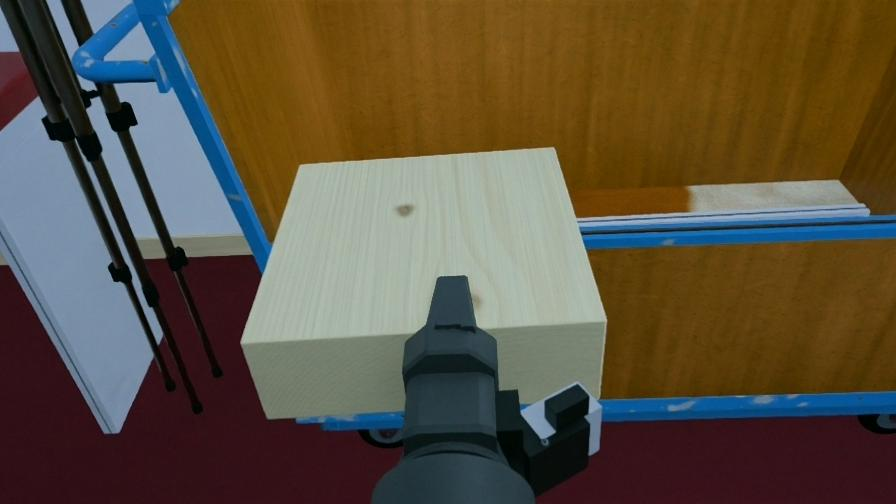

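Emit:
{"api": "move", "payload": {"target": {"side":"right","x":0.36,"y":-0.15,"z":0.86,"quat_wxyz":[0.6533,0.2706,-0.6533,0.2706]}, "min_time_s": 3, "cameras": []}}

Emit:
{"api": "move", "payload": {"target": {"side":"right","x":0.36,"y":-0.20,"z":0.86,"quat_wxyz":[0.5,0.5,-0.5,0.5]}, "min_time_s": 3, "cameras": ["head_camera"]}}

Scene clock: 136.67 s.
Joint torques (N m): left_arm=[7.66 -0.84 0.8 3.2 -0.07 0.12 0.01] | right_arm=[-20.65 -10.78 -18.52 -15.42 -2.5 0.96 -0.65]
External joint torques (N m): left_arm=[-0.47 -1.11 0.77 0 -0.06 -0.15 -0.01] | right_arm=[-9.93 0.17 -9.44 -9.12 -2.2 0.73 -0.7]
Motor temperatures (°C): left_arm=[31 28 32 35 34 32 37] | right_arm=[35 30 32 34 37 37 34]
Wrist force (N): left_arm=[1.9 0.9 -8.1] | right_arm=[-28.5 0.6 0.2]
Wrist torque (N m): left_arm=[-0.25 0.23 0.08] | right_arm=[-0.07 1.75 0.36]
Wrist force, peak (N): left_arm=[2.9 0.5 -8.4] | right_arm=[-29.4 2.6 1.0]
move: done
base_odometry: x=-0.004 y=-0.200 heading=+0.000
lidar_m: 0.79 0.81 1.74 4.39 1.46 1.04 0.98 1.04 1.38 3.46 1.15 0.84
base_status: not commanded
joint_positions: torso_squat_rad=+0.950 torso_shift_rad=+0.000 torso_pitch_rad=+0.351 torso_yaw_rad=+0.000 left_shoulder_pitch_rad=+0.037 left_shoulder_roll_rad=+0.004 left_shoulder_yaw_rad=-0.043 left_elbow_rad=-0.196 left_forearm_roll_rad=-0.014 left_wrist_pitch_rad=+0.002 left_hand_roll_rad=+0.027 left_gripper_m=+0.099 right_shoulder_pitch_rad=-0.400 right_shoulder_roll_rad=-0.977 right_shoulder_yaw_rad=+0.319 right_elbow_rad=-1.898 right_forearm_roll_rad=-2.590 right_wrist_pitch_rad=+0.200 right_hand_roll_rad=+1.691 right_gripper_m=+0.074 head_pan_rad=+0.000 head_tilt_rad=+0.350
joint_status: all done
wheel_motors_off: 0
motor_effort: left_wheel=+0(1) right_wheel=+18(21)
chest: x=-0.1214 y=+0.0001 z=+0.9783 quat_wxyz=(+0.985, +0.000, +0.175, +0.000) (m; base frame)
left_hand: x=-0.2920 y=+0.2200 z=+0.3142 quat_wxyz=(+0.995, -0.002, +0.096, -0.009) (m; base frame)
right_hand: x=+0.3592 y=-0.1507 z=+0.8573 quat_wxyz=(+0.657, +0.269, -0.651, +0.269) (m; base frame)
right_hand_status: reached (checked arc, planned for 3.0 s): 3 mm and 0.6 deg off.
pictures: none
No camera images: "cameras" was empty.

Scene clock: 140.00 s.
Joint torques (N m): left_arm=[7.66 -0.57 0.73 3.28 -0.05 0.06 0.12] | right_arm=[-29.86 -13.9 -9.44 -6.65 -8.69 2.7 -0.35]
External joint torques (N m): left_arm=[-0.47 -0.84 0.7 0.08 -0.04 -0.21 0.11] | right_arm=[-10.6 -0.64 -4.96 -2.9 -6.88 2.16 -0.4]
Motor temperatures (°C): left_arm=[31 28 32 35 34 32 37] | right_arm=[35 30 32 34 37 37 34]
Wrist force (N): left_arm=[2.4 1.2 -7.3] | right_arm=[-28.3 0.4 0.6]
Wrist torque (N m): left_arm=[-0.25 0.30 0.05] | right_arm=[-0.05 1.81 0.39]
Wrist force, peak (N): left_arm=[1.9 1.3 -8.4] | right_arm=[-30.1 1.0 1.0]
move: done
base_odometry: x=-0.004 y=-0.200 heading=+0.000
lidar_m: 0.79 0.81 1.76 4.41 1.46 1.04 0.96 1.01 1.38 3.44 1.14 0.83
base_status: not commanded
joint_positions: torso_squat_rad=+0.950 torso_shift_rad=+0.000 torso_pitch_rad=+0.351 torso_yaw_rad=+0.000 left_shoulder_pitch_rad=+0.037 left_shoulder_roll_rad=+0.004 left_shoulder_yaw_rad=-0.043 left_elbow_rad=-0.196 left_forearm_roll_rad=-0.014 left_wrist_pitch_rad=+0.002 left_hand_roll_rad=+0.027 left_gripper_m=+0.099 right_shoulder_pitch_rad=-1.195 right_shoulder_roll_rad=-0.812 right_shoulder_yaw_rad=+0.517 right_elbow_rad=-0.401 right_forearm_roll_rad=-2.569 right_wrist_pitch_rad=+1.792 right_hand_roll_rad=+1.852 right_gripper_m=+0.074 head_pan_rad=+0.000 head_tilt_rad=+0.350
joint_status: all done
wheel_motors_off: 0
motor_effort: left_wheel=+0(1) right_wheel=+18(21)
chest: x=-0.1215 y=+0.0000 z=+0.9783 quat_wxyz=(+0.985, +0.000, +0.175, +0.000) (m; base frame)
left_hand: x=-0.2919 y=+0.2200 z=+0.3142 quat_wxyz=(+0.995, -0.002, +0.096, -0.009) (m; base frame)
right_hand: x=+0.3588 y=-0.2001 z=+0.8585 quat_wxyz=(+0.505, +0.497, -0.500, +0.498) (m; base frame)
right_hand_status: reached (checked arc, planned for 3.0 s): 2 mm and 0.7 deg off.
pictures: head_camera
camera_calibration:
head_camera: T_world_to_cam=[[-0.00131624, -0.9995, -0.0316036, 0.0356849], [-0.6003, 0.0260655, -0.79935, 0.958503], [0.799774, 0.0179195, -0.600034, 0.665991], [0, 0, 0, 1]] pos_world=[0.0427943, -0.00125106, 1.16692]

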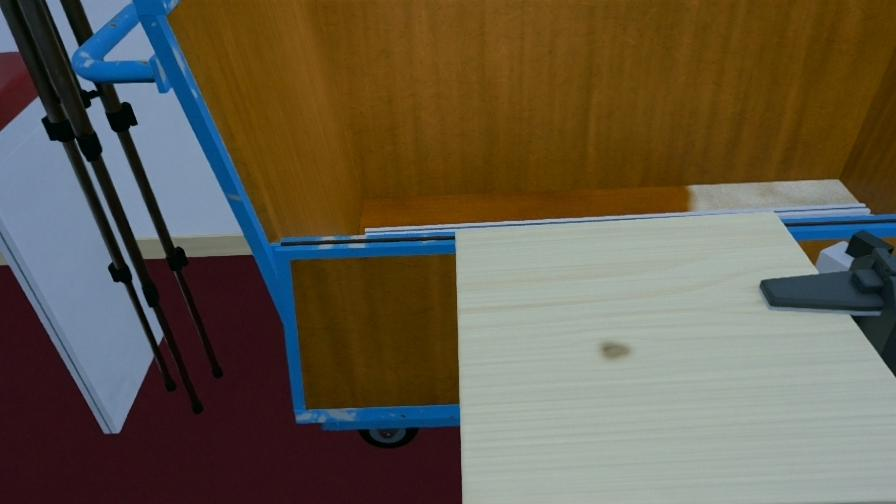

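Emit:
{"api": "move", "payload": {"joints": {"left_shoulder_pitch_rad":0.5,"left_shoulder_roll_rad":0.5,"left_elbow_rad":-0.4}, "cameras": []}}

Emit:
{"api": "move", "payload": {"joints": {"torso_squat_rad":1.1,"torso_shift_rad":0.3,"torso_pitch_rad":0.75,"torso_yaw_rad":0.4,"head_tilt_rad":0.3,"head_pan_rad":-0.4}, "min_time_s": 4, "cameras": ["head_camera"]}}

Scene clock: 145.87 s.
Joint torques (N m): left_arm=[15.65 9.05 2.48 5.13 -0.08 0.41 0.03] | right_arm=[-29.51 -13.88 -9.62 -6.95 -8.73 2.92 -0.46]
External joint torques (N m): left_arm=[-2.06 -2.65 0.6 -0.86 -0.11 -0.45 -0.01] | right_arm=[-10.25 -0.63 -5.15 -3.2 -6.92 2.38 -0.51]
Motor temperatures (°C): left_arm=[31 28 32 35 34 32 37] | right_arm=[35 30 32 33 38 37 34]
Wrist force (N): left_arm=[3.9 -0.8 -6.4] | right_arm=[-28.8 0.5 0.7]
Wrist torque (N m): left_arm=[-0.21 0.36 0.04] | right_arm=[-0.19 1.77 0.40]
Wrist force, peak (N): left_arm=[4.3 -0.8 -8.3] | right_arm=[-29.4 0.6 1.1]
move: done
base_odometry: x=-0.004 y=-0.200 heading=+0.000
lidar_m: 0.78 0.81 1.74 4.40 1.46 1.04 0.97 1.02 1.38 3.44 1.15 0.82
base_status: not commanded
joint_positions: torso_squat_rad=+0.950 torso_shift_rad=+0.000 torso_pitch_rad=+0.351 torso_yaw_rad=+0.000 left_shoulder_pitch_rad=+0.500 left_shoulder_roll_rad=+0.500 left_shoulder_yaw_rad=-0.043 left_elbow_rad=-0.400 left_forearm_roll_rad=-0.014 left_wrist_pitch_rad=+0.002 left_hand_roll_rad=+0.027 left_gripper_m=+0.099 right_shoulder_pitch_rad=-1.195 right_shoulder_roll_rad=-0.812 right_shoulder_yaw_rad=+0.517 right_elbow_rad=-0.401 right_forearm_roll_rad=-2.569 right_wrist_pitch_rad=+1.792 right_hand_roll_rad=+1.852 right_gripper_m=+0.074 head_pan_rad=+0.000 head_tilt_rad=+0.350
joint_status: all done
wheel_motors_off: 0
motor_effort: left_wheel=+1(1) right_wheel=+20(22)
chest: x=-0.1215 y=+0.0000 z=+0.9783 quat_wxyz=(+0.985, +0.000, +0.175, +0.000) (m; base frame)
left_hand: x=-0.4893 y=+0.5669 z=+0.5036 quat_wxyz=(+0.945, +0.221, +0.228, -0.076) (m; base frame)
right_hand: x=+0.3588 y=-0.2002 z=+0.8585 quat_wxyz=(+0.505, +0.497, -0.500, +0.498) (m; base frame)
pictures: none
No camera images: "cameras" was empty.

Scene clock: 150.17 s.
Joint torques (N m): left_arm=[20.2 12.14 3.11 7.64 -0.04 1.1 0.02] | right_arm=[-25.23 -7.05 -8.63 -9.1 -7.33 5.59 -0.22]
External joint torques (N m): left_arm=[-2.46 -2.94 0.69 -0.83 -0.08 -0.33 -0.02] | right_arm=[-10.04 0.33 -5.53 -4.81 -5.85 4.45 -0.27]
Motor temperatures (°C): left_arm=[31 28 32 36 34 32 37] | right_arm=[36 30 32 33 38 37 34]
Wrist force (N): left_arm=[5.7 -2.4 -4.2] | right_arm=[-26.1 -9.4 7.6]
Wrist torque (N m): left_arm=[0.01 0.43 -0.01] | right_arm=[-0.78 1.60 0.32]
Wrist force, peak (N): left_arm=[5.9 -1.6 -5.8] | right_arm=[-26.9 -9.7 7.2]
move: done
base_odometry: x=-0.004 y=-0.200 heading=+0.000
lidar_m: 0.78 0.82 1.75 4.41 1.45 1.03 0.98 1.03 1.37 3.45 1.17 0.82
base_status: not commanded
joint_positions: torso_squat_rad=+1.100 torso_shift_rad=+0.300 torso_pitch_rad=+0.751 torso_yaw_rad=+0.400 left_shoulder_pitch_rad=+0.500 left_shoulder_roll_rad=+0.500 left_shoulder_yaw_rad=-0.043 left_elbow_rad=-0.400 left_forearm_roll_rad=-0.014 left_wrist_pitch_rad=+0.002 left_hand_roll_rad=+0.027 left_gripper_m=+0.099 right_shoulder_pitch_rad=-1.195 right_shoulder_roll_rad=-0.813 right_shoulder_yaw_rad=+0.517 right_elbow_rad=-0.401 right_forearm_roll_rad=-2.569 right_wrist_pitch_rad=+1.792 right_hand_roll_rad=+1.852 right_gripper_m=+0.074 head_pan_rad=-0.400 head_tilt_rad=+0.300
joint_status: all done
wheel_motors_off: 0
motor_effort: left_wheel=-1(2) right_wheel=+18(24)
chest: x=+0.0771 y=+0.0000 z=+0.8101 quat_wxyz=(+0.912, +0.073, +0.359, +0.185) (m; base frame)
left_hand: x=-0.5974 y=+0.4512 z=+0.6567 quat_wxyz=(+0.853, +0.258, +0.448, +0.068) (m; base frame)
right_hand: x=+0.5016 y=+0.0072 z=+0.4859 quat_wxyz=(+0.447, +0.711, -0.350, +0.415) (m; base frame)
pictures: head_camera
camera_calibration:
head_camera: T_world_to_cam=[[-0.0121248, -0.999502, -0.0291493, 0.0378566], [-0.837967, 0.0260624, -0.545099, 0.756606], [0.545587, 0.0178169, -0.837865, 0.610068], [0, 0, 0, 1]] pos_world=[0.301625, 0.00724919, 0.924682]

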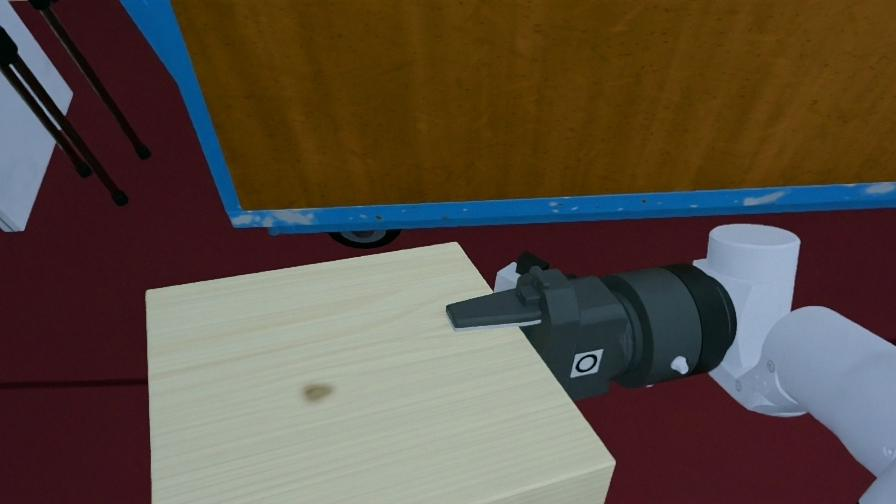

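Emit:
{"api": "move", "payload": {"target": {"side":"right","x":0.42,"y":-0.02,"z":0.74,"quat_wxyz":[0.5495,0.445,-0.445,0.5495]}, "min_time_s": 3, "cameras": ["head_camera"]}}

Scene clock: 157.60 s.
Joint torques (N m): left_arm=[20.84 12.5 3.22 7.87 -0.06 1.13 0.07] | right_arm=[-10.65 -7.31 -13.39 -3.17 -4.38 -6.11 -0.38]
External joint torques (N m): left_arm=[-1.82 -2.57 0.8 -0.61 -0.09 -0.3 0.03] | right_arm=[-5.94 1.76 -5.52 -1.24 -3.72 -4.79 -0.43]
Motor temperatures (°C): left_arm=[31 28 32 36 34 32 37] | right_arm=[35 30 32 33 38 37 34]
Wrist force (N): left_arm=[6.7 -2.5 -5.2] | right_arm=[-27.5 1.6 -5.1]
Wrist torque (N m): left_arm=[-0.02 0.61 0.03] | right_arm=[-0.25 1.74 0.35]
Wrist force, peak (N): left_arm=[6.7 -2.5 -5.2] | right_arm=[-26.8 -13.3 7.4]
move: done
base_odometry: x=-0.004 y=-0.200 heading=+0.000
lidar_m: 0.78 0.82 1.74 4.42 1.45 1.03 0.98 1.03 1.38 3.45 1.15 0.82
base_status: not commanded
joint_positions: torso_squat_rad=+1.100 torso_shift_rad=+0.300 torso_pitch_rad=+0.751 torso_yaw_rad=+0.400 left_shoulder_pitch_rad=+0.500 left_shoulder_roll_rad=+0.500 left_shoulder_yaw_rad=-0.043 left_elbow_rad=-0.400 left_forearm_roll_rad=-0.014 left_wrist_pitch_rad=+0.002 left_hand_roll_rad=+0.027 left_gripper_m=+0.099 right_shoulder_pitch_rad=+0.060 right_shoulder_roll_rad=-1.475 right_shoulder_yaw_rad=-0.819 right_elbow_rad=-2.478 right_forearm_roll_rad=-2.211 right_wrist_pitch_rad=+0.677 right_hand_roll_rad=+0.805 right_gripper_m=+0.074 head_pan_rad=-0.400 head_tilt_rad=+0.300
joint_status: all done
wheel_motors_off: 0
motor_effort: left_wheel=-2(3) right_wheel=+17(19)
chest: x=+0.0771 y=+0.0001 z=+0.8101 quat_wxyz=(+0.912, +0.073, +0.359, +0.185) (m; base frame)
left_hand: x=-0.5974 y=+0.4512 z=+0.6566 quat_wxyz=(+0.853, +0.257, +0.448, +0.068) (m; base frame)
right_hand: x=+0.4196 y=-0.0200 z=+0.7395 quat_wxyz=(+0.546, +0.449, -0.444, +0.551) (m; base frame)
right_hand_status: reached (checked arc, planned for 3.0 s): 1 mm and 0.6 deg off.
pictures: head_camera
camera_calibration:
head_camera: T_world_to_cam=[[-0.0120403, -0.999504, -0.0290962, 0.0378816], [-0.837967, 0.0259626, -0.545103, 0.756608], [0.545588, 0.0178184, -0.837864, 0.610064], [0, 0, 0, 1]] pos_world=[0.301625, 0.00734888, 0.924682]

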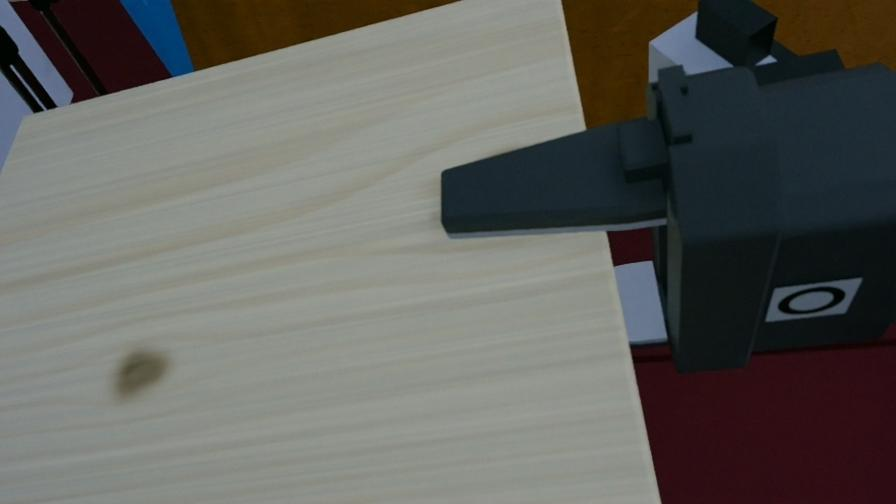

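Emit:
{"api": "move", "payload": {"target": {"side":"right","x":0.40,"y":-0.02,"z":0.54,"quat_wxyz":[0.5495,0.445,-0.445,0.5495]}, "min_time_s": 2, "cameras": []}}

Emit:
{"api": "move", "payload": {"target": {"side":"right","x":0.40,"y":-0.02,"z":0.37,"quat_wxyz":[0.5495,0.445,-0.445,0.5495]}, "min_time_s": 2, "cameras": ["head_camera"]}}

Scene clock: 162.07 s.
Joint torques (N m): left_arm=[20.71 12.33 3.18 7.87 -0.1 1.01 0.02] | right_arm=[-11.28 -4.06 -9.07 -16.07 -6.03 -0.07 -0.49]
External joint torques (N m): left_arm=[-1.95 -2.74 0.75 -0.6 -0.14 -0.42 -0.03] | right_arm=[-8.42 4.17 -2.69 -8.99 -4.97 0 -0.54]
Motor temperatures (°C): left_arm=[31 28 32 36 34 32 37] | right_arm=[35 30 32 33 38 37 34]
Wrist force (N): left_arm=[5.9 -1.7 -4.7] | right_arm=[-27.7 0.6 -5.0]
Wrist torque (N m): left_arm=[-0.08 0.45 0.03] | right_arm=[-0.28 1.74 0.34]
Wrist force, peak (N): left_arm=[6.2 -2.6 -5.2] | right_arm=[-29.0 0.0 -6.0]
move: done
base_odometry: x=-0.004 y=-0.200 heading=+0.000
lidar_m: 0.78 0.81 1.75 4.41 1.46 1.02 0.99 1.04 1.37 3.45 1.15 0.82
base_status: not commanded
joint_positions: torso_squat_rad=+1.100 torso_shift_rad=+0.300 torso_pitch_rad=+0.751 torso_yaw_rad=+0.400 left_shoulder_pitch_rad=+0.500 left_shoulder_roll_rad=+0.500 left_shoulder_yaw_rad=-0.043 left_elbow_rad=-0.400 left_forearm_roll_rad=-0.014 left_wrist_pitch_rad=+0.002 left_hand_roll_rad=+0.027 left_gripper_m=+0.099 right_shoulder_pitch_rad=-0.022 right_shoulder_roll_rad=-1.204 right_shoulder_yaw_rad=-0.119 right_elbow_rad=-2.165 right_forearm_roll_rad=-2.157 right_wrist_pitch_rad=+0.665 right_hand_roll_rad=+1.545 right_gripper_m=+0.074 head_pan_rad=-0.400 head_tilt_rad=+0.300
joint_status: all done
wheel_motors_off: 0
motor_effort: left_wheel=-3(3) right_wheel=+16(18)
chest: x=+0.0771 y=+0.0001 z=+0.8101 quat_wxyz=(+0.912, +0.073, +0.359, +0.185) (m; base frame)
left_hand: x=-0.5974 y=+0.4512 z=+0.6566 quat_wxyz=(+0.853, +0.257, +0.448, +0.068) (m; base frame)
right_hand: x=+0.3994 y=-0.0207 z=+0.5390 quat_wxyz=(+0.552, +0.443, -0.443, +0.550) (m; base frame)
right_hand_status: reached (checked arc, planned for 2.0 s): 1 mm and 0.4 deg off.
pictures: none
No camera images: "cameras" was empty.

Scene clock: 164.40 s.
Joint torques (N m): left_arm=[20.59 12.26 3.34 7.8 -0.03 1.13 0.08] | right_arm=[-10.9 -3.92 -6.45 -15.4 -6.96 4.64 -0.37]
External joint torques (N m): left_arm=[-2.07 -2.81 0.91 -0.68 -0.07 -0.3 0.03] | right_arm=[-7.18 3.59 -2.26 -8.65 -5.65 3.73 -0.42]
Motor temperatures (°C): left_arm=[31 28 32 36 34 32 37] | right_arm=[35 30 32 33 38 37 34]
Wrist force (N): left_arm=[5.3 -2.4 -5.1] | right_arm=[-27.8 1.3 -5.3]
Wrist torque (N m): left_arm=[-0.04 0.40 0.02] | right_arm=[-0.22 1.70 0.35]
Wrist force, peak (N): left_arm=[6.4 -2.4 -4.8] | right_arm=[-28.8 -0.4 -6.4]
move: done
base_odometry: x=-0.004 y=-0.200 heading=+0.000
lidar_m: 0.79 0.81 1.75 4.40 1.46 1.03 0.98 1.02 1.38 3.47 1.15 0.83
base_status: not commanded
joint_positions: torso_squat_rad=+1.100 torso_shift_rad=+0.300 torso_pitch_rad=+0.751 torso_yaw_rad=+0.400 left_shoulder_pitch_rad=+0.500 left_shoulder_roll_rad=+0.500 left_shoulder_yaw_rad=-0.043 left_elbow_rad=-0.400 left_forearm_roll_rad=-0.014 left_wrist_pitch_rad=+0.002 left_hand_roll_rad=+0.027 left_gripper_m=+0.099 right_shoulder_pitch_rad=-0.344 right_shoulder_roll_rad=-0.883 right_shoulder_yaw_rad=+0.151 right_elbow_rad=-1.414 right_forearm_roll_rad=-2.211 right_wrist_pitch_rad=+0.965 right_hand_roll_rad=+2.088 right_gripper_m=+0.074 head_pan_rad=-0.400 head_tilt_rad=+0.300
joint_status: all done
wheel_motors_off: 0
motor_effort: left_wheel=-3(3) right_wheel=+16(19)
chest: x=+0.0771 y=+0.0001 z=+0.8101 quat_wxyz=(+0.912, +0.073, +0.359, +0.185) (m; base frame)
left_hand: x=-0.5974 y=+0.4512 z=+0.6566 quat_wxyz=(+0.853, +0.257, +0.448, +0.068) (m; base frame)
right_hand: x=+0.3993 y=-0.0211 z=+0.3685 quat_wxyz=(+0.551, +0.444, -0.443, +0.550) (m; base frame)
right_hand_status: reached (checked arc, planned for 2.0 s): 2 mm and 0.3 deg off.
pictures: head_camera
camera_calibration:
head_camera: T_world_to_cam=[[-0.0120403, -0.999504, -0.0290962, 0.0378804], [-0.837967, 0.0259626, -0.545103, 0.756524], [0.545588, 0.0178184, -0.837864, 0.610119], [0, 0, 0, 1]] pos_world=[0.301525, 0.00734888, 0.924682]

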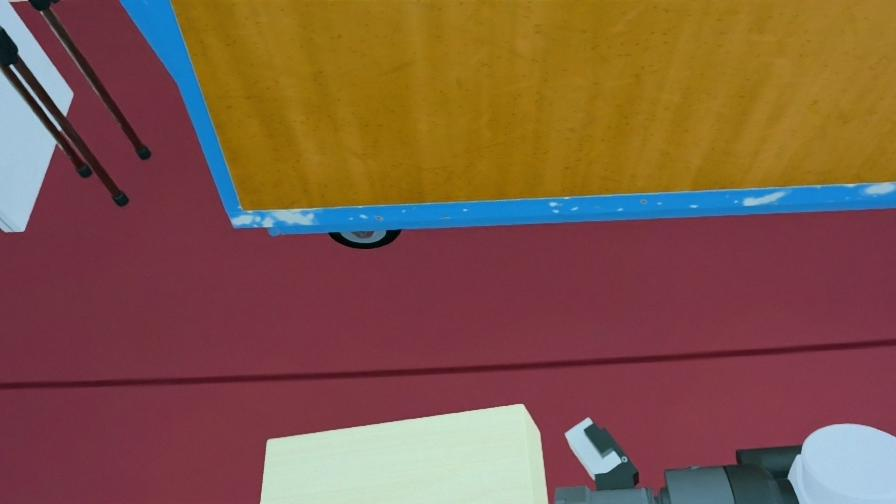

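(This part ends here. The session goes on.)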